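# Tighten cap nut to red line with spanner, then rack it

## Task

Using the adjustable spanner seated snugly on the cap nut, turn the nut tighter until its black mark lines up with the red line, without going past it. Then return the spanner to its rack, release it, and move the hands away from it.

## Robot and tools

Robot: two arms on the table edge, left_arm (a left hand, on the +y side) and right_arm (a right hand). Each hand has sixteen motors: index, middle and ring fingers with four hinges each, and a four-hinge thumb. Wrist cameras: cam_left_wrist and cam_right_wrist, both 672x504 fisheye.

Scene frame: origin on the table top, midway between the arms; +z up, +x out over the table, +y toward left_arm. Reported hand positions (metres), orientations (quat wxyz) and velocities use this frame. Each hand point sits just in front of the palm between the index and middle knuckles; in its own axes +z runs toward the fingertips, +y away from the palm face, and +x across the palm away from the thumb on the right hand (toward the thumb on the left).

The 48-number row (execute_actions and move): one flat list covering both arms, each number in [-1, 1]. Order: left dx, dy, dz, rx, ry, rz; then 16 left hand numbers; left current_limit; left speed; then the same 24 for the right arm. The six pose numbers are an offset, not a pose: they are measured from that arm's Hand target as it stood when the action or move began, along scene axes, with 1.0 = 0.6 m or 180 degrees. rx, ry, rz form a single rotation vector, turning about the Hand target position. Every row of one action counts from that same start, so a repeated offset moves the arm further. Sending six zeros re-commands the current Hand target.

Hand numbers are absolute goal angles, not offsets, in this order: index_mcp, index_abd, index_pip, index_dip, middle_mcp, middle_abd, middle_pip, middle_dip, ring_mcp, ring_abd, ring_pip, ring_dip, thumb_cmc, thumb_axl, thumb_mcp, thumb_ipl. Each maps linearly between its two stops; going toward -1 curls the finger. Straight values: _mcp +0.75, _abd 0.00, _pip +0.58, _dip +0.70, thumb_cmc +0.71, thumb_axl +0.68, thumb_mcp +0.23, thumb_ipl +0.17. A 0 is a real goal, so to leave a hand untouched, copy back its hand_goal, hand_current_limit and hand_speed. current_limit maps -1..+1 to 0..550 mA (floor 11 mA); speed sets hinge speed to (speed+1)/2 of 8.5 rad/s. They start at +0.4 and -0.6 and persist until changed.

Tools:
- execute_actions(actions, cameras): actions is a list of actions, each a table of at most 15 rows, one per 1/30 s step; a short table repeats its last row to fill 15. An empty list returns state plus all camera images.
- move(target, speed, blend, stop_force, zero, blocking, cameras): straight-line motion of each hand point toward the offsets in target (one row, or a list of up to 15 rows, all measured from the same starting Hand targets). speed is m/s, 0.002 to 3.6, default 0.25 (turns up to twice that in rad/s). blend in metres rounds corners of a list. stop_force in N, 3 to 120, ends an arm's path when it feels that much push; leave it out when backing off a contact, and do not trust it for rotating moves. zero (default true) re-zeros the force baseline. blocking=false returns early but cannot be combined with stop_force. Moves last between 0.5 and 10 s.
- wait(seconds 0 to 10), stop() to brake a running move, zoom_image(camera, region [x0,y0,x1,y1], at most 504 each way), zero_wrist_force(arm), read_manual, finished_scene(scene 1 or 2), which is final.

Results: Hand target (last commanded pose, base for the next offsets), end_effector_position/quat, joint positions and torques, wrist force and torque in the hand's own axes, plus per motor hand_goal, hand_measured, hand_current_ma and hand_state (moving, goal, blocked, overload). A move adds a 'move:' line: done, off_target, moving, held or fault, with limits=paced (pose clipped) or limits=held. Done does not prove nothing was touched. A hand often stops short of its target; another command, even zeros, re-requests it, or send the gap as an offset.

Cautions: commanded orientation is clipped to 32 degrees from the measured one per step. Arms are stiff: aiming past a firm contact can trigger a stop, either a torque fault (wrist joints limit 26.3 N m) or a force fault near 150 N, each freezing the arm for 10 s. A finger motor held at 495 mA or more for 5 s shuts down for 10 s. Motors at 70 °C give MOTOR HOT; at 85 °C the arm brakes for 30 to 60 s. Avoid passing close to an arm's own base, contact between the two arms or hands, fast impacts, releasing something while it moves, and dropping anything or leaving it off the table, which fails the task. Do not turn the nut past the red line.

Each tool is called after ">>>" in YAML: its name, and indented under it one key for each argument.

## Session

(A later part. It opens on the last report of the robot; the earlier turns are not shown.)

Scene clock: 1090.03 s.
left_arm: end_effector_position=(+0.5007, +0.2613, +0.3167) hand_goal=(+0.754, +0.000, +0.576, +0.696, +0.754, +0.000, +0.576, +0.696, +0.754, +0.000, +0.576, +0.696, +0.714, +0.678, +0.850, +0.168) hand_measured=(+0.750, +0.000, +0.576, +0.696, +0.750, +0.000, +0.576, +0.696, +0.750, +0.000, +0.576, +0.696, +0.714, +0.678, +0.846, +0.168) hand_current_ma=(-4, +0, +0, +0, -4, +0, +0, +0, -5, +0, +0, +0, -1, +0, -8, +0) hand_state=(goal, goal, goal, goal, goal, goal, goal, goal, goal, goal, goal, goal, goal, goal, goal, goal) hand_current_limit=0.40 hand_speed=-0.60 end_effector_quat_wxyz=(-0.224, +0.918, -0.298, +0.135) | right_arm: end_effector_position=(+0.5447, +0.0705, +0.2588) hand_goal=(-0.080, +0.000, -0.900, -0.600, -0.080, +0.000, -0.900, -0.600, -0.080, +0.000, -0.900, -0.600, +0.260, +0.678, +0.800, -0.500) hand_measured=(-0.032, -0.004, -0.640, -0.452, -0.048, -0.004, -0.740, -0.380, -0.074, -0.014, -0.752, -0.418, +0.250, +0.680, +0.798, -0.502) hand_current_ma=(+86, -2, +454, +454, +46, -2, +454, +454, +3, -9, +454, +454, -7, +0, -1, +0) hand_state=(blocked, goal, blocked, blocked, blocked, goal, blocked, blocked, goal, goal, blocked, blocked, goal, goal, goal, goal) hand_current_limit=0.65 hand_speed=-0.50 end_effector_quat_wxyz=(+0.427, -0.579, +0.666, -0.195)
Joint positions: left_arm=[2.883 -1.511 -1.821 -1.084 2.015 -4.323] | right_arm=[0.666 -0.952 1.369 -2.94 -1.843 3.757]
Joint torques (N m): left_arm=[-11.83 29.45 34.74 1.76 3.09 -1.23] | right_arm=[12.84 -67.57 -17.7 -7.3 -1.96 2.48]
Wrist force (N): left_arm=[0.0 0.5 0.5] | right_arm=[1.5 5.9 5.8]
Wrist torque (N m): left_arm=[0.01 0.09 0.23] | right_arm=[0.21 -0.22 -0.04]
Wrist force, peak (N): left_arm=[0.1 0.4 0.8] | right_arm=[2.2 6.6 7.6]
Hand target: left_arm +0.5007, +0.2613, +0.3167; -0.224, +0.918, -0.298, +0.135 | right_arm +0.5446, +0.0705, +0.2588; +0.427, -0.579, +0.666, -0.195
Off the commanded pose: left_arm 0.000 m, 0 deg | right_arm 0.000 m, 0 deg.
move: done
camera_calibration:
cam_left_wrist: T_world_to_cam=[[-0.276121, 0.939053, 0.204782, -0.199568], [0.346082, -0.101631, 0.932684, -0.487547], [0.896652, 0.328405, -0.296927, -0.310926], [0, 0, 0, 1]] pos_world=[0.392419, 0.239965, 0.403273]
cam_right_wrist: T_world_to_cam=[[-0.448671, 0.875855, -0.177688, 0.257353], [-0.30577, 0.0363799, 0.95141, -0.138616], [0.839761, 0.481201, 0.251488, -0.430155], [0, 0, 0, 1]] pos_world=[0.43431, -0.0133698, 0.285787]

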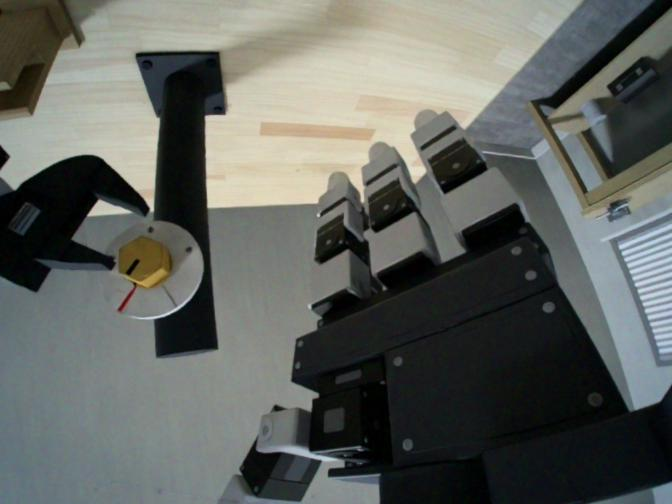

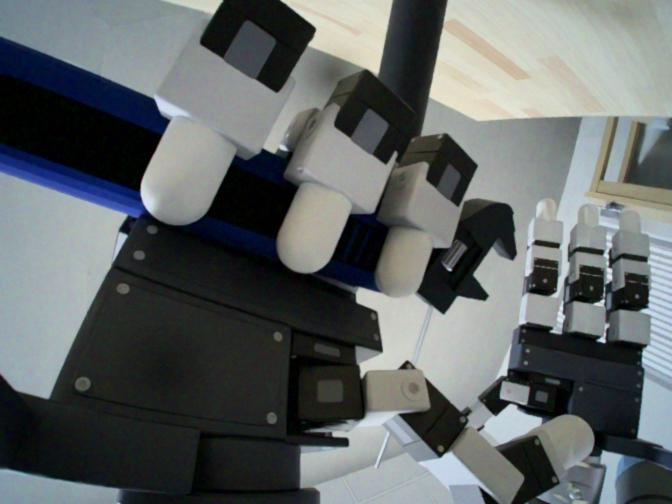

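>>> move:
  target: [0,0,0,0,0,0,0.754,0,0.576,0.696,0.754,0,0.576,0.696,0.754,0,0.576,0.696,0.714,0.678,0.85,0.168,0.4,-0.6,0,-0.2908,0.0187,-0.1733,0,0,-0.08,0,-0.90,-0.60,-0.08,0,-0.90,-0.60,-0.08,0,-0.90,-0.60,0.26,0.678,0.8,-0.5,0.65,-0.5]
  speed: 0.15
  cameras: ["all"]

>>> zoom_image:
  camera: "cam_right_wrist"
  region: [300, 130, 600, 355]

Scene clock: 1103.87 s.
left_arm: end_effector_position=(+0.5007, +0.2613, +0.3167) hand_goal=(+0.754, +0.000, +0.576, +0.696, +0.754, +0.000, +0.576, +0.696, +0.754, +0.000, +0.576, +0.696, +0.714, +0.678, +0.850, +0.168) hand_measured=(+0.750, +0.000, +0.576, +0.696, +0.750, +0.000, +0.576, +0.696, +0.750, +0.000, +0.576, +0.696, +0.714, +0.678, +0.846, +0.168) hand_current_ma=(-4, +0, +0, +0, -4, +0, +0, +0, -5, +0, +0, +0, -1, +0, -8, +0) hand_state=(goal, goal, goal, goal, goal, goal, goal, goal, goal, goal, goal, goal, goal, goal, goal, goal) hand_current_limit=0.40 hand_speed=-0.60 end_effector_quat_wxyz=(-0.224, +0.918, -0.298, +0.135) | right_arm: end_effector_position=(+0.5446, -0.1039, +0.2700) hand_goal=(-0.080, +0.000, -0.900, -0.600, -0.080, +0.000, -0.900, -0.600, -0.080, +0.000, -0.900, -0.600, +0.260, +0.678, +0.800, -0.500) hand_measured=(-0.032, -0.004, -0.640, -0.452, -0.048, -0.004, -0.740, -0.380, -0.074, -0.014, -0.752, -0.418, +0.250, +0.680, +0.798, -0.502) hand_current_ma=(+85, -2, +454, +454, +46, -2, +454, +454, +3, -9, +454, +454, -7, +0, -1, +0) hand_state=(blocked, goal, blocked, blocked, blocked, goal, blocked, blocked, goal, goal, blocked, blocked, goal, goal, goal, goal) hand_current_limit=0.65 hand_speed=-0.50 end_effector_quat_wxyz=(-0.256, +0.673, -0.589, +0.367)
Joint positions: left_arm=[2.883 -1.511 -1.821 -1.084 2.015 -4.323] | right_arm=[0.581 -1.116 1.514 -2.787 -2.072 3.321]
Joint torques (N m): left_arm=[-11.98 29.25 34.55 1.99 3.25 -1.4] | right_arm=[-13.49 -62.43 -16.46 -6.98 -2.66 -2.73]
Wrist force (N): left_arm=[0.0 0.1 0.6] | right_arm=[-1.1 5.5 6.2]
Wrist torque (N m): left_arm=[-0.05 0.08 0.23] | right_arm=[0.11 -0.16 0.14]
Wrist force, peak (N): left_arm=[0.3 0.2 1.0] | right_arm=[0.4 6.4 6.3]
Hand target: left_arm +0.5007, +0.2613, +0.3167; -0.224, +0.918, -0.298, +0.135 | right_arm +0.5446, -0.1040, +0.2701; -0.256, +0.673, -0.589, +0.367
Off the commanded pose: left_arm 0.000 m, 0 deg | right_arm 0.000 m, 0 deg.
move: done
camera_calibration:
cam_left_wrist: T_world_to_cam=[[-0.276121, 0.939053, 0.204782, -0.199568], [0.346082, -0.101631, 0.932684, -0.487547], [0.896652, 0.328405, -0.296927, -0.310926], [0, 0, 0, 1]] pos_world=[0.392419, 0.239965, 0.403273]
cam_right_wrist: T_world_to_cam=[[-0.448766, 0.657326, -0.605419, 0.504923], [-0.305693, 0.523684, 0.795178, -0.0501298], [0.839739, 0.541921, -0.0340717, -0.265609], [0, 0, 0, 1]] pos_world=[0.43431, -0.161708, 0.336502]

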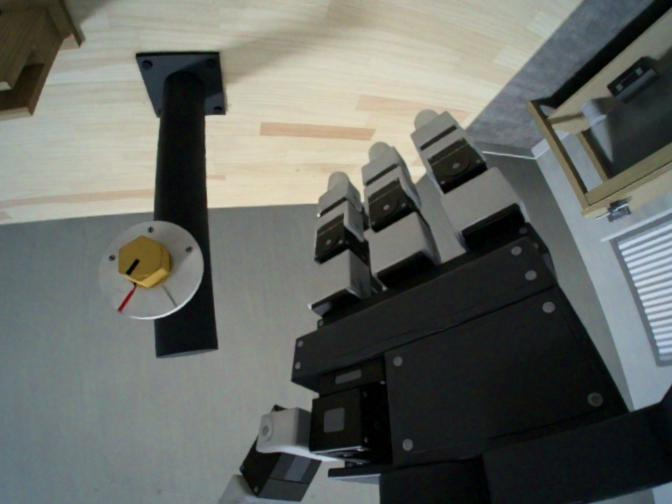

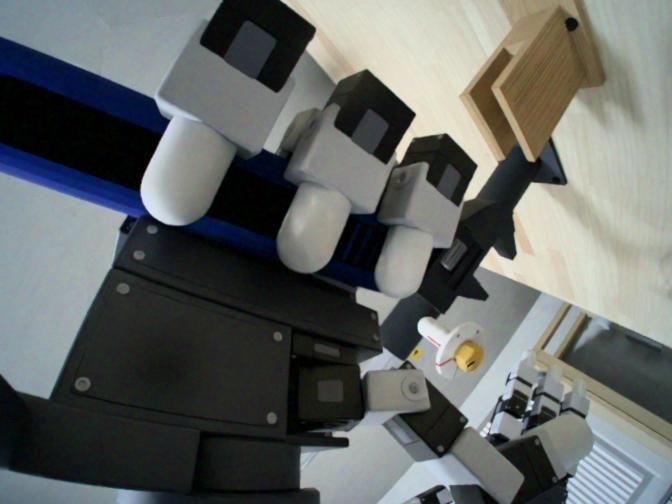

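Scaled by 1.680 from the camera's 672x504 image, which has a finer 960x720 frame.

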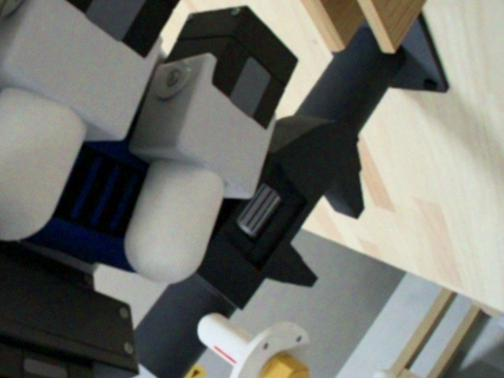

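>>> zoom_image:
  camera: "cam_left_wrist"
  region: [94, 216, 210, 324]

Scaled by 4.345 from the camera's 672x504 image, which has a finer 960x720 frame.

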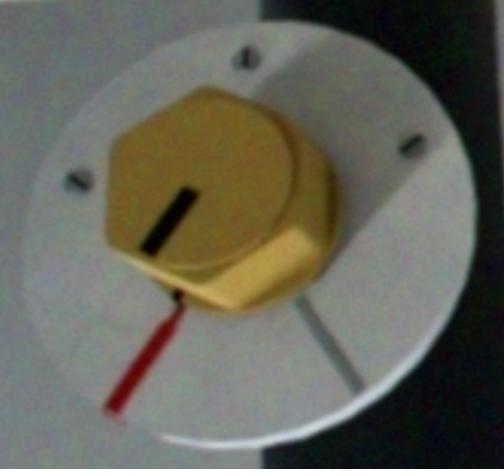

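>>> zoom_image:
  camera: "cam_right_wrist"
  region: [420, 0, 640, 165]

Scaled by 2.291 from the camera's 672x504 image, which has a finer 960x720 frame.

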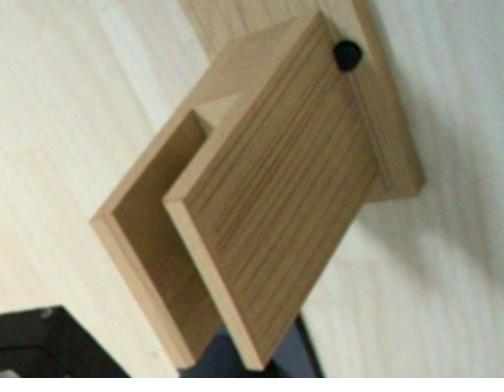

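>>> zoom_image:
  camera: "cam_right_wrist"
  region: [0, 0, 300, 300]

>>> zoom_image:
  camera: "cam_right_wrist"
  region: [330, 170, 540, 330]

Scaled by 1.680 from the camera's 672x504 image, which has a finer 960x720 frame.

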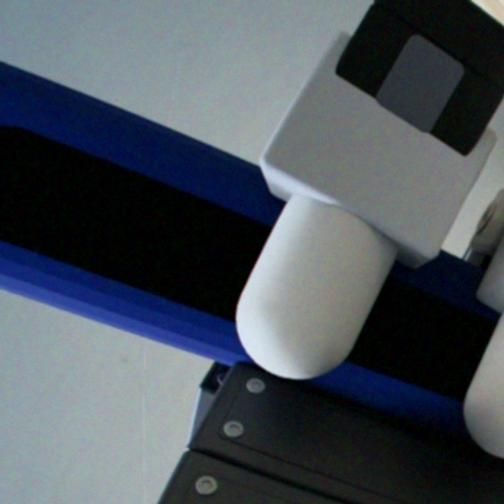

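Scaled by 2.400 from the camera's 672x504 image, which has a finer 960x720 frame.

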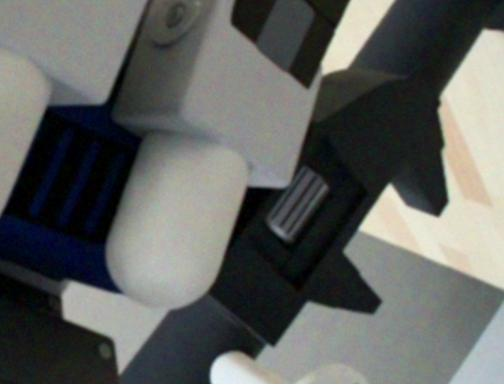

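>>> move:
  target: [0,0,0,0,0,0,0.754,0,0.576,0.696,0.754,0,0.576,0.696,0.754,0,0.576,0.696,0.714,0.678,0.85,0.168,0.4,-0.6,0.0973,-0.0005,0,0.0794,0,0,-0.08,0,-0.90,-0.60,-0.08,0,-0.90,-0.60,-0.08,0,-0.90,-0.60,0.26,0.678,0.8,-0.5,0.65,-0.5]
  speed: 0.12
  cameras: ["all"]

>>> zoom_image:
  camera: "cam_right_wrist"
  region: [330, 0, 630, 330]

>>> zoom_image:
  camera: "cam_left_wrist"
  region: [0, 0, 160, 150]

Scene clock: 1116.90 s.
left_arm: end_effector_position=(+0.5007, +0.2613, +0.3167) hand_goal=(+0.754, +0.000, +0.576, +0.696, +0.754, +0.000, +0.576, +0.696, +0.754, +0.000, +0.576, +0.696, +0.714, +0.678, +0.850, +0.168) hand_measured=(+0.750, +0.000, +0.576, +0.696, +0.750, +0.000, +0.576, +0.696, +0.750, +0.000, +0.576, +0.696, +0.714, +0.678, +0.846, +0.168) hand_current_ma=(-4, +0, +0, +0, -4, +0, +0, +0, -5, +0, +0, +0, -1, +0, -8, +0) hand_state=(goal, goal, goal, goal, goal, goal, goal, goal, goal, goal, goal, goal, goal, goal, goal, goal) hand_current_limit=0.40 hand_speed=-0.60 end_effector_quat_wxyz=(-0.224, +0.918, -0.298, +0.135) | right_arm: end_effector_position=(+0.6029, -0.1043, +0.2701) hand_goal=(-0.080, +0.000, -0.900, -0.600, -0.080, +0.000, -0.900, -0.600, -0.080, +0.000, -0.900, -0.600, +0.260, +0.678, +0.800, -0.500) hand_measured=(-0.032, -0.004, -0.640, -0.452, -0.048, -0.004, -0.740, -0.380, -0.074, -0.014, -0.752, -0.418, +0.250, +0.680, +0.798, -0.502) hand_current_ma=(+85, -2, +454, +454, +46, -2, +454, +454, +3, -9, +454, +454, -7, +0, -1, +0) hand_state=(blocked, goal, blocked, blocked, blocked, goal, blocked, blocked, goal, goal, blocked, blocked, goal, goal, goal, goal) hand_current_limit=0.65 hand_speed=-0.50 end_effector_quat_wxyz=(-0.337, +0.636, -0.630, +0.291)
Joint positions: left_arm=[2.883 -1.511 -1.821 -1.084 2.015 -4.323] | right_arm=[0.464 -1.069 1.463 -2.861 -1.838 3.419]
Joint torques (N m): left_arm=[-13.02 29.9 33.45 2.03 3.23 -1.33] | right_arm=[-13.47 -39.45 -36.02 -7.23 1.04 2.39]
Wrist force (N): left_arm=[0.0 0.3 0.2] | right_arm=[0.1 6.2 6.5]
Wrist torque (N m): left_arm=[0.01 0.08 0.23] | right_arm=[0.19 -0.17 -0.02]
Wrist force, peak (N): left_arm=[0.3 0.6 0.8] | right_arm=[0.0 6.0 6.9]
Hand target: left_arm +0.5007, +0.2613, +0.3167; -0.224, +0.918, -0.298, +0.135 | right_arm +0.6030, -0.1043, +0.2701; -0.337, +0.636, -0.630, +0.291
Off the commanded pose: left_arm 0.000 m, 0 deg | right_arm 0.000 m, 0 deg.
move: done
camera_calibration:
cam_left_wrist: T_world_to_cam=[[-0.276121, 0.939053, 0.204782, -0.199568], [0.346082, -0.101631, 0.932684, -0.487547], [0.896652, 0.328405, -0.296927, -0.310926], [0, 0, 0, 1]] pos_world=[0.392419, 0.239965, 0.403273]
cam_right_wrist: T_world_to_cam=[[-0.448685, 0.786281, -0.424787, 0.495969], [-0.305785, 0.311558, 0.899682, -0.0824427], [0.839749, 0.533567, 0.100641, -0.351636], [0, 0, 0, 1]] pos_world=[0.49261, -0.176664, 0.320242]

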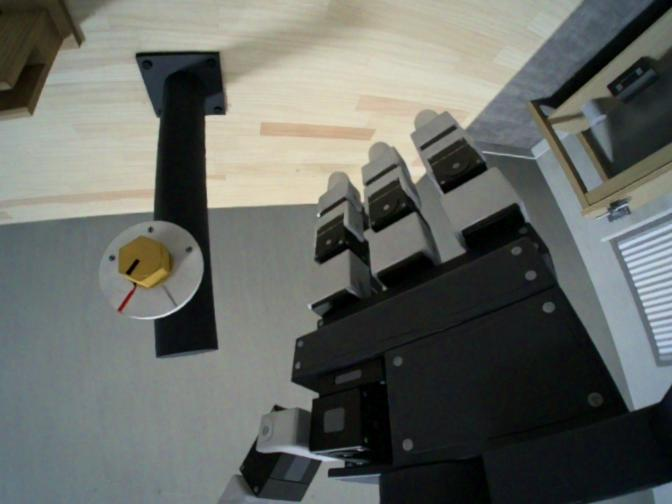

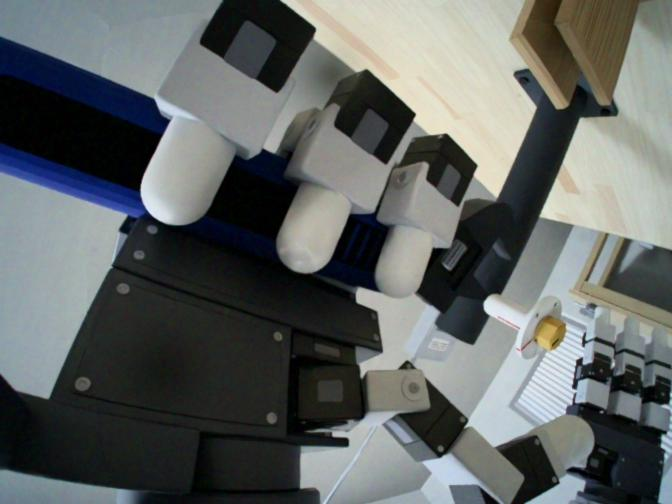

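Scaled by 1.527 from the camera's 672x504 image, which has a finer 960x720 frame.

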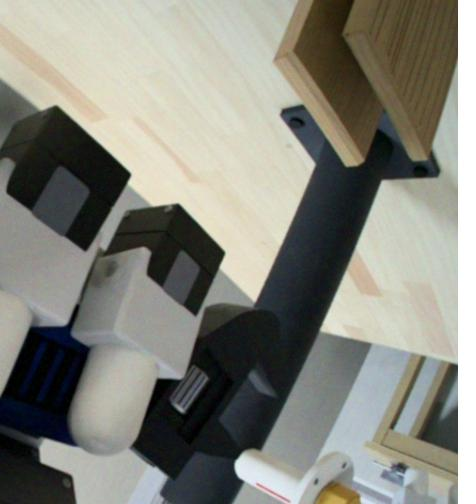

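Scaled by 3.150 from the camera's 672x504 image, which has a finer 960x720 frame.

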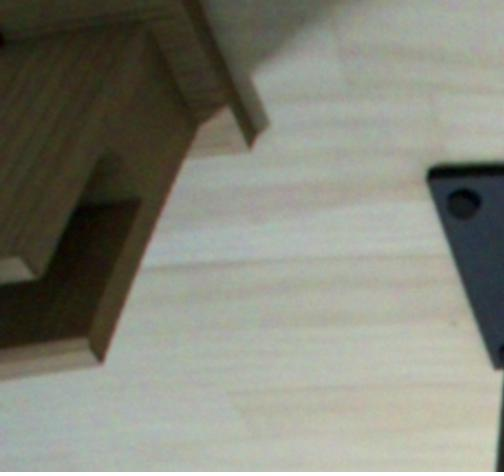

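>>> move:
  target: [0,0,0,0,0,-0.15,0.754,0,0.576,0.696,0.754,0,0.576,0.696,0.754,0,0.576,0.696,0.714,0.678,0.85,0.168,0.4,-0.6,0,0,0,0,0,0,-0.08,0,-0.90,-0.60,-0.08,0,-0.90,-0.60,-0.08,0,-0.90,-0.60,0.26,0.678,0.8,-0.5,0.65,-0.5]
  speed: 0.2
  cameras: ["all"]

>>> zoom_image:
  camera: "cam_left_wrist"
  region: [0, 60, 240, 280]

Scene clock: 1120.30 s.
left_arm: end_effector_position=(+0.5007, +0.2613, +0.3167) hand_goal=(+0.754, +0.000, +0.576, +0.696, +0.754, +0.000, +0.576, +0.696, +0.754, +0.000, +0.576, +0.696, +0.714, +0.678, +0.850, +0.168) hand_measured=(+0.750, +0.000, +0.576, +0.696, +0.750, +0.000, +0.576, +0.696, +0.750, +0.000, +0.576, +0.696, +0.714, +0.678, +0.846, +0.168) hand_current_ma=(-4, +0, +0, +0, -5, +0, +0, +0, -5, +0, +0, +0, -1, +0, -8, +0) hand_state=(goal, goal, goal, goal, goal, goal, goal, goal, goal, goal, goal, goal, goal, goal, goal, goal) hand_current_limit=0.40 hand_speed=-0.60 end_effector_quat_wxyz=(-0.186, +0.823, -0.504, +0.183) | right_arm: end_effector_position=(+0.6030, -0.1043, +0.2701) hand_goal=(-0.080, +0.000, -0.900, -0.600, -0.080, +0.000, -0.900, -0.600, -0.080, +0.000, -0.900, -0.600, +0.260, +0.678, +0.800, -0.500) hand_measured=(-0.032, -0.004, -0.640, -0.452, -0.048, -0.004, -0.740, -0.380, -0.074, -0.014, -0.752, -0.418, +0.250, +0.680, +0.798, -0.502) hand_current_ma=(+85, -2, +454, +454, +46, -2, +454, +454, +3, -9, +454, +454, -7, +0, -1, +0) hand_state=(blocked, goal, blocked, blocked, blocked, goal, blocked, blocked, goal, goal, blocked, blocked, goal, goal, goal, goal) hand_current_limit=0.65 hand_speed=-0.50 end_effector_quat_wxyz=(-0.337, +0.636, -0.630, +0.291)
Joint positions: left_arm=[2.95 -1.512 -1.864 -0.859 1.808 -3.796] | right_arm=[0.463 -1.069 1.463 -2.861 -1.838 3.419]
Joint torques (N m): left_arm=[11.25 13.68 14.41 4.47 -2.65 1.85] | right_arm=[-12.95 -39.53 -36.21 -7.25 0.97 2.33]
Wrist force (N): left_arm=[0.0 0.4 0.5] | right_arm=[-0.2 6.1 6.5]
Wrist torque (N m): left_arm=[-0.03 0.03 0.11] | right_arm=[0.17 -0.13 -0.05]
Wrist force, peak (N): left_arm=[0.0 0.6 0.9] | right_arm=[0.0 6.2 6.6]
Hand target: left_arm +0.5007, +0.2613, +0.3167; -0.186, +0.823, -0.504, +0.183 | right_arm +0.6030, -0.1043, +0.2701; -0.337, +0.636, -0.630, +0.291
Off the commanded pose: left_arm 0.000 m, 0 deg | right_arm 0.000 m, 0 deg.
move: done
camera_calibration:
cam_left_wrist: T_world_to_cam=[[0.180003, 0.962112, 0.20479, -0.434038], [0.262296, -0.247599, 0.932682, -0.407459], [0.94805, -0.114171, -0.296927, -0.221076], [0, 0, 0, 1]] pos_world=[0.394594, 0.291466, 0.403273]
cam_right_wrist: T_world_to_cam=[[-0.448696, 0.786353, -0.424642, 0.495941], [-0.30579, 0.311387, 0.899739, -0.082488], [0.83974, 0.533561, 0.100741, -0.351665], [0, 0, 0, 1]] pos_world=[0.49261, -0.176664, 0.320242]

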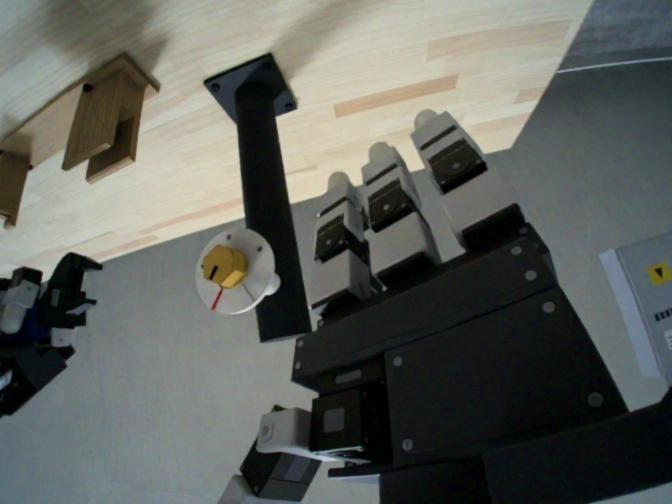

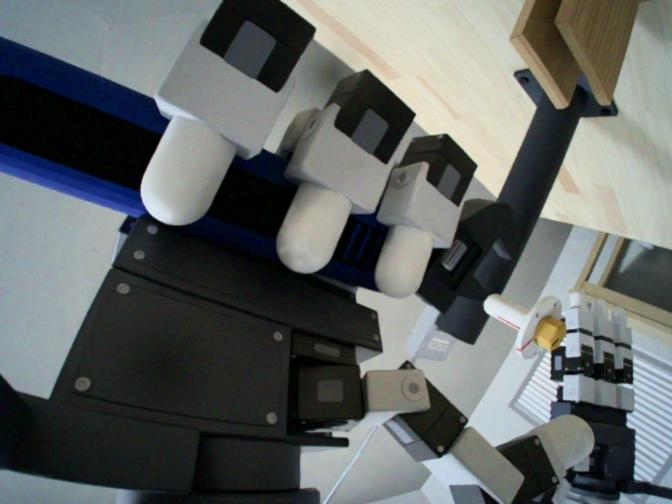

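Scaled by 2.100 from the camera's 672x504 image, which has a finer 960x720 frame.

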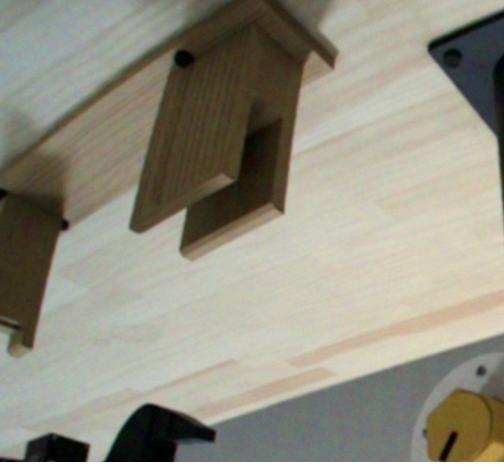

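>>> zoom_image:
  camera: "cam_left_wrist"
  region: [50, 90, 150, 190]

>>> zoom_image:
  camera: "cam_left_wrist"
  region: [0, 140, 60, 240]

>>> zoom_image:
  camera: "cam_left_wrist"
  region: [0, 230, 120, 360]

Scaled by 5.040 from the camera's 672x504 image, which has a finer 960x720 frame.

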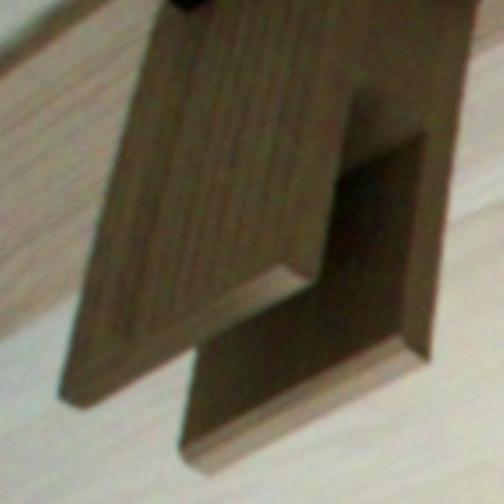

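Scaled by 5.040 from the camera's 672x504 image, which has a finer 960x720 frame.

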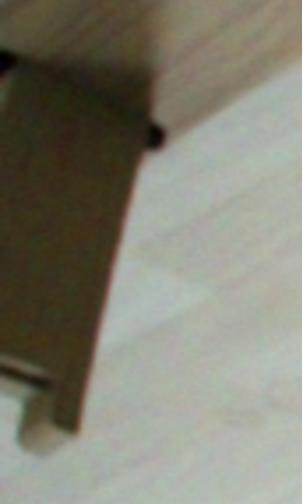

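Scaled by 3.877 from the camera's 672x504 image, which has a finer 960x720 frame.

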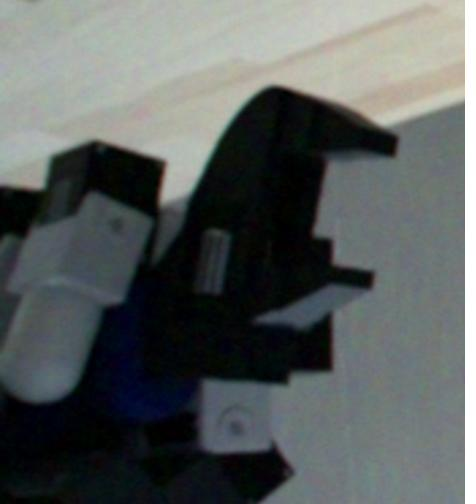

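>>> move:
  target: [0,0,0,0,0,0,0.754,0,0.576,0.696,0.754,0,0.576,0.696,0.754,0,0.576,0.696,0.714,0.678,0.85,0.168,0.4,-0.6,0,0,-0.1667,0,0,0,-0.08,0,-0.90,-0.60,-0.08,0,-0.90,-0.60,-0.08,0,-0.90,-0.60,0.26,0.678,0.8,-0.5,0.65,-0.5]
  speed: 0.12
  cameras: ["all"]

>>> zoom_image:
  camera: "cam_left_wrist"
  region: [0, 80, 170, 280]

>>> zoom_image:
  camera: "cam_right_wrist"
  region: [330, 0, 660, 330]

Scene clock: 1125.80 s.
left_arm: end_effector_position=(+0.5007, +0.2613, +0.3167) hand_goal=(+0.754, +0.000, +0.576, +0.696, +0.754, +0.000, +0.576, +0.696, +0.754, +0.000, +0.576, +0.696, +0.714, +0.678, +0.850, +0.168) hand_measured=(+0.750, +0.000, +0.576, +0.696, +0.750, +0.000, +0.576, +0.696, +0.750, +0.000, +0.576, +0.696, +0.714, +0.678, +0.846, +0.168) hand_current_ma=(-4, +0, +0, +0, -5, +0, +0, +0, -5, +0, +0, +0, -1, +0, -8, +0) hand_state=(goal, goal, goal, goal, goal, goal, goal, goal, goal, goal, goal, goal, goal, goal, goal, goal) hand_current_limit=0.40 hand_speed=-0.60 end_effector_quat_wxyz=(-0.186, +0.823, -0.504, +0.183) | right_arm: end_effector_position=(+0.6030, -0.1043, +0.1702) hand_goal=(-0.080, +0.000, -0.900, -0.600, -0.080, +0.000, -0.900, -0.600, -0.080, +0.000, -0.900, -0.600, +0.260, +0.678, +0.800, -0.500) hand_measured=(-0.032, -0.004, -0.640, -0.452, -0.048, -0.004, -0.740, -0.380, -0.074, -0.014, -0.752, -0.418, +0.250, +0.680, +0.798, -0.502) hand_current_ma=(+85, -2, +454, +454, +46, -2, +454, +454, +3, -9, +454, +454, -7, +0, -1, +0) hand_state=(blocked, goal, blocked, blocked, blocked, goal, blocked, blocked, goal, goal, blocked, blocked, goal, goal, goal, goal) hand_current_limit=0.65 hand_speed=-0.50 end_effector_quat_wxyz=(-0.337, +0.636, -0.630, +0.291)
Joint positions: left_arm=[2.95 -1.512 -1.864 -0.859 1.807 -3.795] | right_arm=[0.463 -0.955 1.567 -3.078 -1.838 3.419]
Joint torques (N m): left_arm=[12 14.18 14.5 4.73 -2.58 1.94] | right_arm=[-8.59 -42.27 -14.76 -7.44 0.67 -1.8]
Wrist force (N): left_arm=[0.2 0.6 0.5] | right_arm=[-0.2 6.3 6.6]
Wrist torque (N m): left_arm=[0.00 0.01 0.11] | right_arm=[0.22 -0.16 -0.06]
Wrist force, peak (N): left_arm=[0.1 0.4 0.9] | right_arm=[0.4 7.3 7.2]
Hand target: left_arm +0.5007, +0.2613, +0.3167; -0.186, +0.823, -0.504, +0.183 | right_arm +0.6030, -0.1043, +0.1700; -0.337, +0.636, -0.630, +0.291
Off the commanded pose: left_arm 0.000 m, 0 deg | right_arm 0.000 m, 0 deg.
move: done
camera_calibration:
cam_left_wrist: T_world_to_cam=[[0.180304, 0.962056, 0.204791, -0.43414], [0.26221, -0.247681, 0.932684, -0.407403], [0.948017, -0.114468, -0.296918, -0.220979], [0, 0, 0, 1]] pos_world=[0.394594, 0.291466, 0.403273]
cam_right_wrist: T_world_to_cam=[[-0.448643, 0.786408, -0.424596, 0.453492], [-0.305745, 0.31137, 0.89976, 0.00736578], [0.839786, 0.533489, 0.100746, -0.341637], [0, 0, 0, 1]] pos_world=[0.49261, -0.176664, 0.220342]

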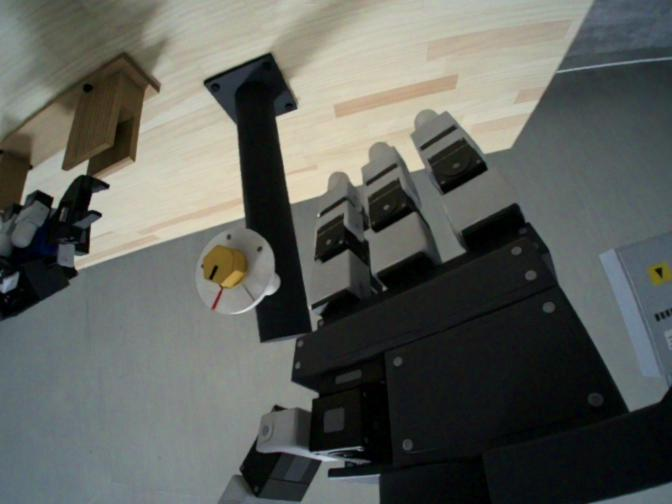

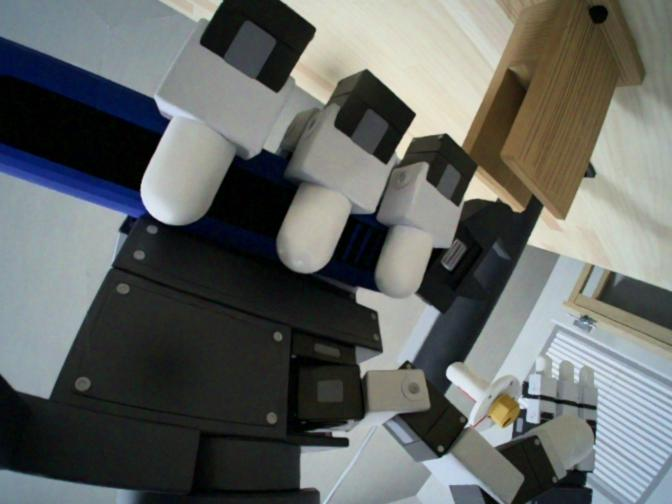

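Scaled by 2.520 from the camera's 672x504 image, which has a finer 960x720 frame.

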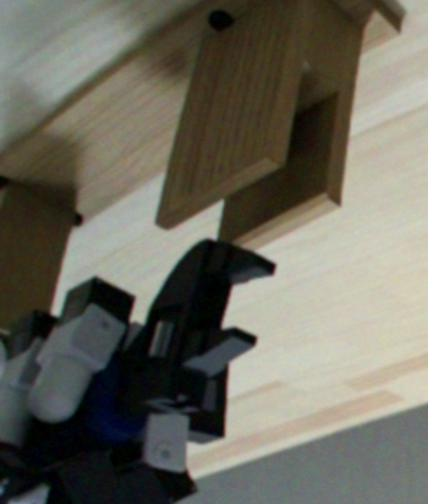

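Scaled by 1.527 from the camera's 672x504 image, which has a finer 960x720 frame.

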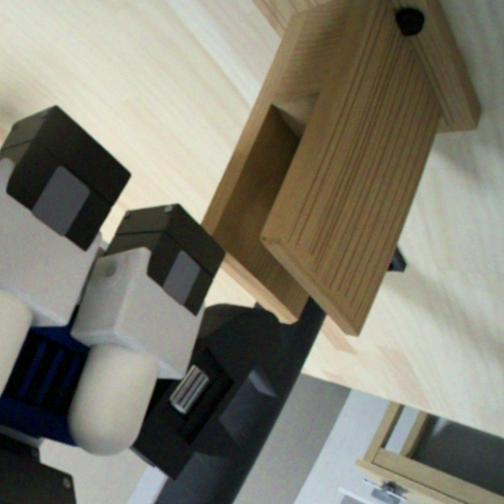

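>>> move:
  target: [0,0,0,0,0,0,0.754,0,0.576,0.696,0.754,0,0.576,0.696,0.754,0,0.576,0.696,0.714,0.678,0.85,0.168,0.4,-0.6,0,0,-0.075,0,0,0,-0.08,0,-0.90,-0.60,-0.08,0,-0.90,-0.60,-0.08,0,-0.90,-0.60,0.26,0.678,0.8,-0.5,0.65,-0.5]
  speed: 0.04
  stop_force: 5
  cameras: ["all"]

>>> zoom_image:
  camera: "cam_left_wrist"
  region: [0, 80, 170, 280]

>>> zoom_image:
  camera: "cam_right_wrist"
  region: [330, 0, 660, 330]

Scene clock: 1128.13 s.
left_arm: end_effector_position=(+0.5007, +0.2613, +0.3167) hand_goal=(+0.754, +0.000, +0.576, +0.696, +0.754, +0.000, +0.576, +0.696, +0.754, +0.000, +0.576, +0.696, +0.714, +0.678, +0.850, +0.168) hand_measured=(+0.750, +0.000, +0.576, +0.696, +0.750, +0.000, +0.576, +0.696, +0.750, +0.000, +0.576, +0.696, +0.714, +0.678, +0.846, +0.168) hand_current_ma=(-4, +0, +0, +0, -5, +0, +0, +0, -5, +0, +0, +0, -1, +0, -8, +0) hand_state=(goal, goal, goal, goal, goal, goal, goal, goal, goal, goal, goal, goal, goal, goal, goal, goal) hand_current_limit=0.40 hand_speed=-0.60 end_effector_quat_wxyz=(-0.186, +0.823, -0.504, +0.183) | right_arm: end_effector_position=(+0.6029, -0.1043, +0.1508) hand_goal=(-0.080, +0.000, -0.900, -0.600, -0.080, +0.000, -0.900, -0.600, -0.080, +0.000, -0.900, -0.600, +0.260, +0.678, +0.800, -0.500) hand_measured=(-0.038, -0.004, -0.640, -0.452, -0.050, -0.002, -0.740, -0.380, -0.070, -0.014, -0.752, -0.418, +0.250, +0.680, +0.798, -0.502) hand_current_ma=(+72, -1, +454, +454, +42, -1, +454, +454, +7, -9, +454, +454, -7, +0, -1, +0) hand_state=(blocked, goal, blocked, blocked, blocked, goal, blocked, blocked, goal, goal, blocked, blocked, goal, goal, goal, goal) hand_current_limit=0.65 hand_speed=-0.50 end_effector_quat_wxyz=(-0.337, +0.636, -0.630, +0.291)
Joint positions: left_arm=[2.95 -1.512 -1.864 -0.859 1.807 -3.795] | right_arm=[0.463 -0.928 1.58 -3.118 -1.838 3.419]
Joint torques (N m): left_arm=[11.57 15.31 14.06 4.68 -2.51 1.95] | right_arm=[2.51 -66.59 -31.95 -1.64 0.58 -1.67]
Wrist force (N): left_arm=[0.1 0.1 0.6] | right_arm=[-0.1 4.3 7.3]
Wrist torque (N m): left_arm=[-0.08 0.02 0.11] | right_arm=[0.19 -0.09 0.07]
Wrist force, peak (N): left_arm=[0.4 0.5 0.7] | right_arm=[2.8 -7.8 5.3]
Hand target: left_arm +0.5007, +0.2613, +0.3167; -0.186, +0.823, -0.504, +0.183 | right_arm +0.6029, -0.1043, +0.1508; -0.337, +0.636, -0.630, +0.291 (not the last commanded pose)
Off the commanded pose: left_arm 0.000 m, 0 deg | right_arm 0.026 m, 0 deg.
move: contact (right_arm)
camera_calibration:
cam_left_wrist: T_world_to_cam=[[0.180304, 0.962056, 0.204791, -0.43414], [0.26221, -0.247681, 0.932684, -0.407403], [0.948017, -0.114468, -0.296918, -0.220979], [0, 0, 0, 1]] pos_world=[0.394594, 0.291466, 0.403273]
cam_right_wrist: T_world_to_cam=[[-0.448696, 0.786353, -0.424642, 0.44536], [-0.30579, 0.311387, 0.899739, 0.024882], [0.83974, 0.533561, 0.100741, -0.339593], [0, 0, 0, 1]] pos_world=[0.49261, -0.176764, 0.200942]

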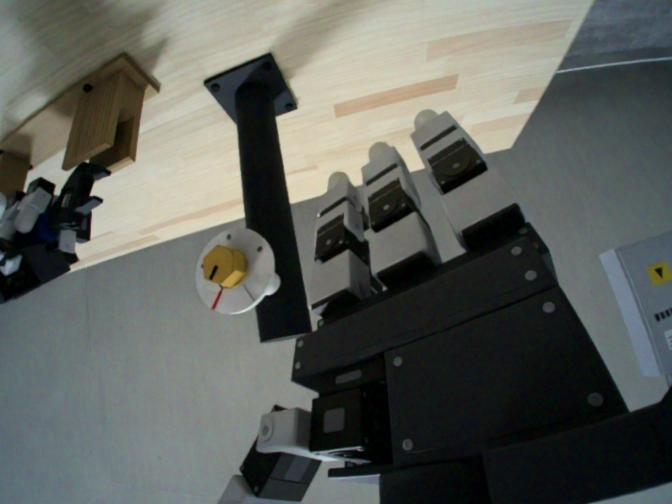

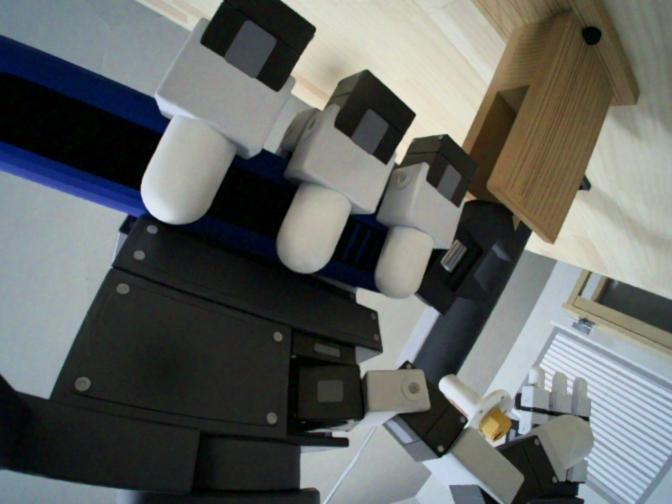

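Scaled by 2.520 from the camera's 672x504 image, which has a finer 960x720 frame.

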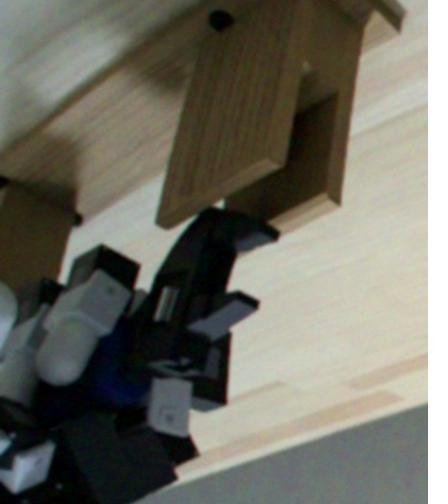

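Scaled by 1.527 from the camera's 672x504 image, which has a finer 960x720 frame.

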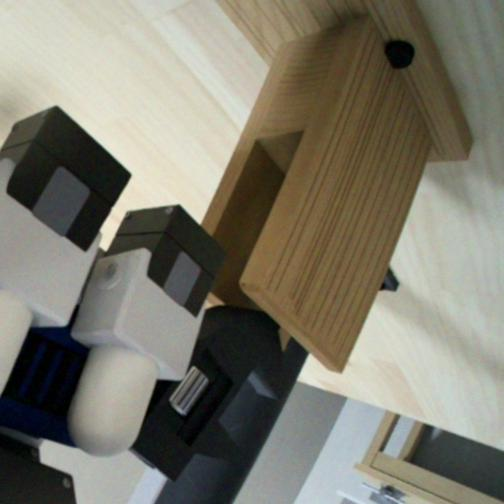

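>>> move:
  target: [0,0,0,0,0,0,0.754,0,0.576,0.696,0.754,0,0.576,0.696,0.754,0,0.576,0.696,0.714,0.678,0.85,0.168,0.4,-0.6,0,0,-0.0017,0,0,0,-0.08,0,-0.90,-0.60,-0.08,0,-0.90,-0.60,-0.08,0,-0.90,-0.60,0.26,0.678,0.8,-0.5,0.65,-0.5]
  speed: 0.02

>>> zoom_image:
  camera: "cam_left_wrist"
  region: [50, 110, 130, 190]

>>> zoom_image:
  camera: "cam_left_wrist"
  region: [0, 140, 80, 240]

Scene clock: 1129.73 s.
left_arm: end_effector_position=(+0.5007, +0.2613, +0.3167) hand_goal=(+0.754, +0.000, +0.576, +0.696, +0.754, +0.000, +0.576, +0.696, +0.754, +0.000, +0.576, +0.696, +0.714, +0.678, +0.850, +0.168) hand_measured=(+0.750, +0.000, +0.576, +0.696, +0.750, +0.000, +0.576, +0.696, +0.750, +0.000, +0.576, +0.696, +0.714, +0.678, +0.846, +0.168) hand_current_ma=(-4, +0, +0, +0, -5, +0, +0, +0, -5, +0, +0, +0, -1, +0, -8, +0) hand_state=(goal, goal, goal, goal, goal, goal, goal, goal, goal, goal, goal, goal, goal, goal, goal, goal) hand_current_limit=0.40 hand_speed=-0.60 end_effector_quat_wxyz=(-0.186, +0.823, -0.504, +0.183) | right_arm: end_effector_position=(+0.6030, -0.1043, +0.1499) hand_goal=(-0.080, +0.000, -0.900, -0.600, -0.080, +0.000, -0.900, -0.600, -0.080, +0.000, -0.900, -0.600, +0.260, +0.678, +0.800, -0.500) hand_measured=(-0.038, -0.004, -0.640, -0.452, -0.050, -0.002, -0.740, -0.380, -0.070, -0.014, -0.752, -0.418, +0.250, +0.680, +0.798, -0.502) hand_current_ma=(+72, -1, +454, +454, +42, -1, +454, +454, +7, -9, +454, +454, -7, +0, -1, +0) hand_state=(blocked, goal, blocked, blocked, blocked, goal, blocked, blocked, goal, goal, blocked, blocked, goal, goal, goal, goal) hand_current_limit=0.65 hand_speed=-0.50 end_effector_quat_wxyz=(-0.337, +0.636, -0.630, +0.291)
Joint positions: left_arm=[2.95 -1.512 -1.864 -0.859 1.807 -3.795] | right_arm=[0.463 -0.927 1.58 -3.12 -1.838 3.419]
Joint torques (N m): left_arm=[12.25 15.51 13.78 4.56 -2.52 1.88] | right_arm=[2.42 -36.95 -9 -5.22 0.12 -1.6]
Wrist force (N): left_arm=[0.3 0.3 0.5] | right_arm=[1.7 -3.1 4.4]
Wrist torque (N m): left_arm=[-0.03 0.00 0.12] | right_arm=[0.03 -0.34 0.58]
Wrist force, peak (N): left_arm=[0.3 0.4 0.8] | right_arm=[-0.2 4.4 7.5]
Hand target: left_arm +0.5007, +0.2613, +0.3167; -0.186, +0.823, -0.504, +0.183 | right_arm +0.6029, -0.1043, +0.1498; -0.337, +0.636, -0.630, +0.291
Off the commanded pose: left_arm 0.000 m, 0 deg | right_arm 0.000 m, 0 deg.
move: done

Scaled by 6.300 from the camera's 672x504 image, which has a finer 960x720 frame.
This view is cut from an older image: the scene may have changed since it was taken.

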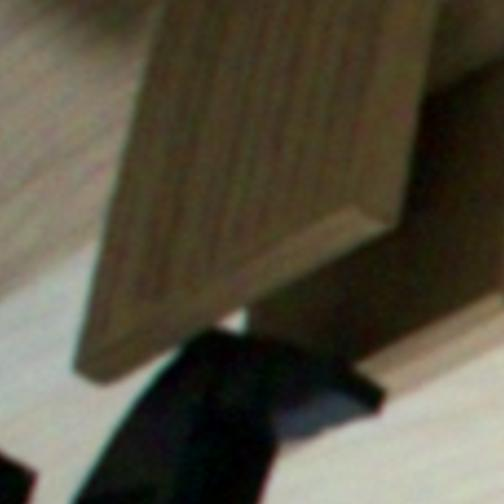

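Scaled by 5.040 from the camera's 672x504 image, which has a finer 960x720 frame.
This view is cut from an older image: the scene may have changed since it was taken.

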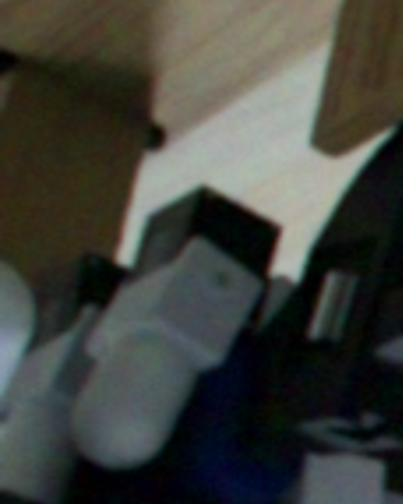

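>>> move:
  target:
    - [0,0,0,0,0,0,0.754,0,0.576,0.696,0.754,0,0.576,0.696,0.754,0,0.576,0.696,0.714,0.678,0.85,0.168,0.4,-0.6,0,0,0.0067,0,0,0,-0.08,0,-0.90,-0.60,-0.08,0,-0.90,-0.60,-0.08,0,-0.90,-0.60,0.26,0.678,0.8,-0.5,0.65,-0.5]
    - [0,0,0,0,0,0,0.754,0,0.576,0.696,0.754,0,0.576,0.696,0.754,0,0.576,0.696,0.714,0.678,0.85,0.168,0.4,-0.6,0.0042,0,0.0067,0,0,-0.0083,-0.08,0,-0.90,-0.60,-0.08,0,-0.90,-0.60,-0.08,0,-0.90,-0.60,0.26,0.678,0.8,-0.5,0.65,-0.5]
  speed: 0.04
  cameras: ["all"]

>>> zoom_image:
  camera: "cam_left_wrist"
  region: [50, 110, 130, 190]

>>> zoom_image:
  camera: "cam_right_wrist"
  region: [420, 120, 580, 280]

Scene clock: 1133.47 s.
left_arm: end_effector_position=(+0.5007, +0.2613, +0.3167) hand_goal=(+0.754, +0.000, +0.576, +0.696, +0.754, +0.000, +0.576, +0.696, +0.754, +0.000, +0.576, +0.696, +0.714, +0.678, +0.850, +0.168) hand_measured=(+0.750, +0.000, +0.576, +0.696, +0.750, +0.000, +0.576, +0.696, +0.750, +0.000, +0.576, +0.696, +0.714, +0.678, +0.846, +0.168) hand_current_ma=(-4, +0, +0, +0, -5, +0, +0, +0, -5, +0, +0, +0, -1, +0, -8, +0) hand_state=(goal, goal, goal, goal, goal, goal, goal, goal, goal, goal, goal, goal, goal, goal, goal, goal) hand_current_limit=0.40 hand_speed=-0.60 end_effector_quat_wxyz=(-0.186, +0.823, -0.504, +0.183) | right_arm: end_effector_position=(+0.6054, -0.1043, +0.1538) hand_goal=(-0.080, +0.000, -0.900, -0.600, -0.080, +0.000, -0.900, -0.600, -0.080, +0.000, -0.900, -0.600, +0.260, +0.678, +0.800, -0.500) hand_measured=(-0.038, -0.004, -0.640, -0.452, -0.050, -0.002, -0.740, -0.380, -0.072, -0.014, -0.752, -0.418, +0.250, +0.680, +0.798, -0.502) hand_current_ma=(+71, -1, +454, +454, +42, -1, +454, +454, +6, -9, +454, +454, -7, +0, -1, +0) hand_state=(blocked, goal, blocked, blocked, blocked, goal, blocked, blocked, goal, goal, blocked, blocked, goal, goal, goal, goal) hand_current_limit=0.65 hand_speed=-0.50 end_effector_quat_wxyz=(-0.334, +0.628, -0.638, +0.296)
Joint positions: left_arm=[2.95 -1.512 -1.864 -0.859 1.807 -3.795] | right_arm=[0.467 -0.928 1.568 -3.101 -1.861 3.438]
Joint torques (N m): left_arm=[11.96 16.36 15.25 4.52 -2.54 1.95] | right_arm=[12.57 -42.22 -33.62 -1.91 -2.01 2.22]
Wrist force (N): left_arm=[0.5 0.4 0.8] | right_arm=[0.0 6.3 6.3]
Wrist torque (N m): left_arm=[-0.03 -0.02 0.14] | right_arm=[0.26 -0.19 -0.05]
Wrist force, peak (N): left_arm=[0.3 0.5 0.8] | right_arm=[0.1 6.1 6.7]
Hand target: left_arm +0.5007, +0.2613, +0.3167; -0.186, +0.823, -0.504, +0.183 | right_arm +0.6055, -0.1043, +0.1538; -0.334, +0.628, -0.638, +0.296
Off the commanded pose: left_arm 0.000 m, 0 deg | right_arm 0.000 m, 0 deg.
move: done
camera_calibration:
cam_left_wrist: T_world_to_cam=[[0.180304, 0.962056, 0.204791, -0.43414], [0.26221, -0.247681, 0.932684, -0.407403], [0.948017, -0.114468, -0.296918, -0.220979], [0, 0, 0, 1]] pos_world=[0.394594, 0.291466, 0.403273]
cam_right_wrist: T_world_to_cam=[[-0.428204, 0.797704, -0.424629, 0.436468], [-0.297624, 0.319184, 0.899745, 0.0187896], [0.853265, 0.511655, 0.10074, -0.352502], [0, 0, 0, 1]] pos_world=[0.493267, -0.17381, 0.203942]

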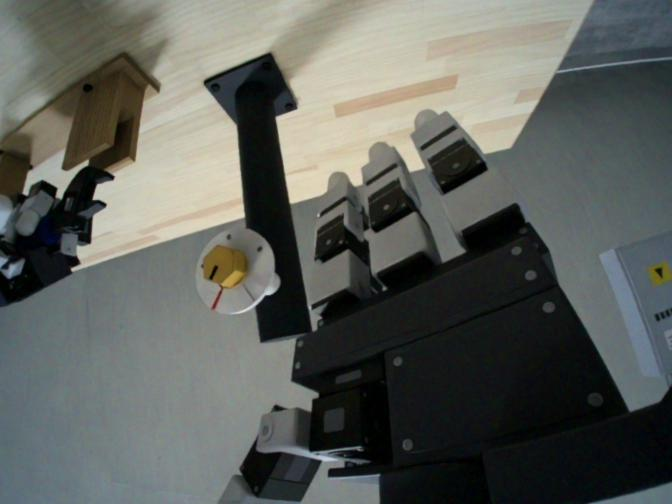

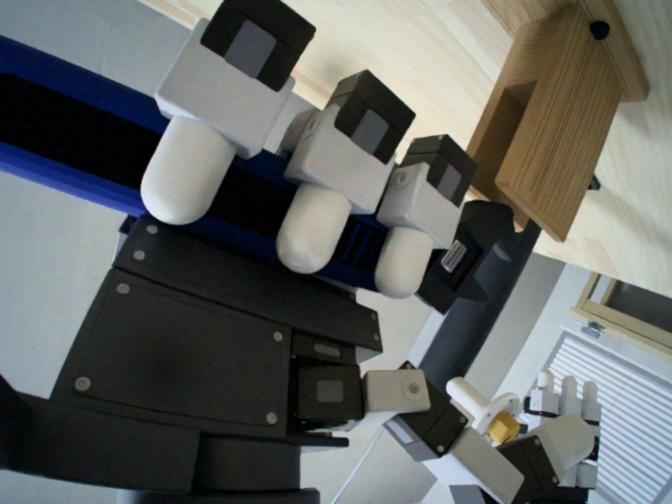

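Scaled by 6.300 from the camera's 672x504 image, which has a finer 960x720 frame.

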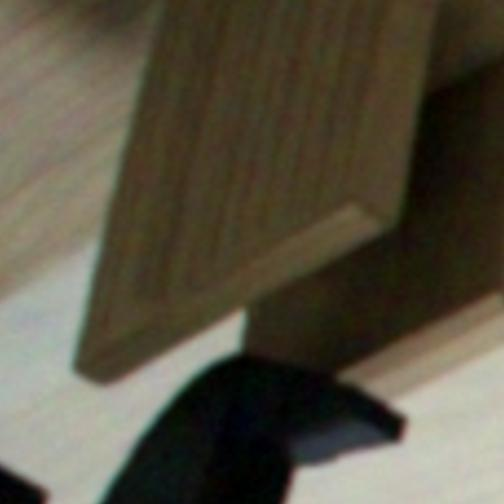

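Scaled by 3.150 from the camera's 672x504 image, which has a finer 960x720 frame.

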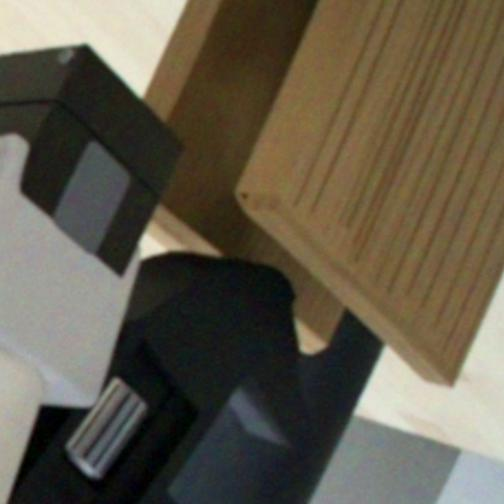

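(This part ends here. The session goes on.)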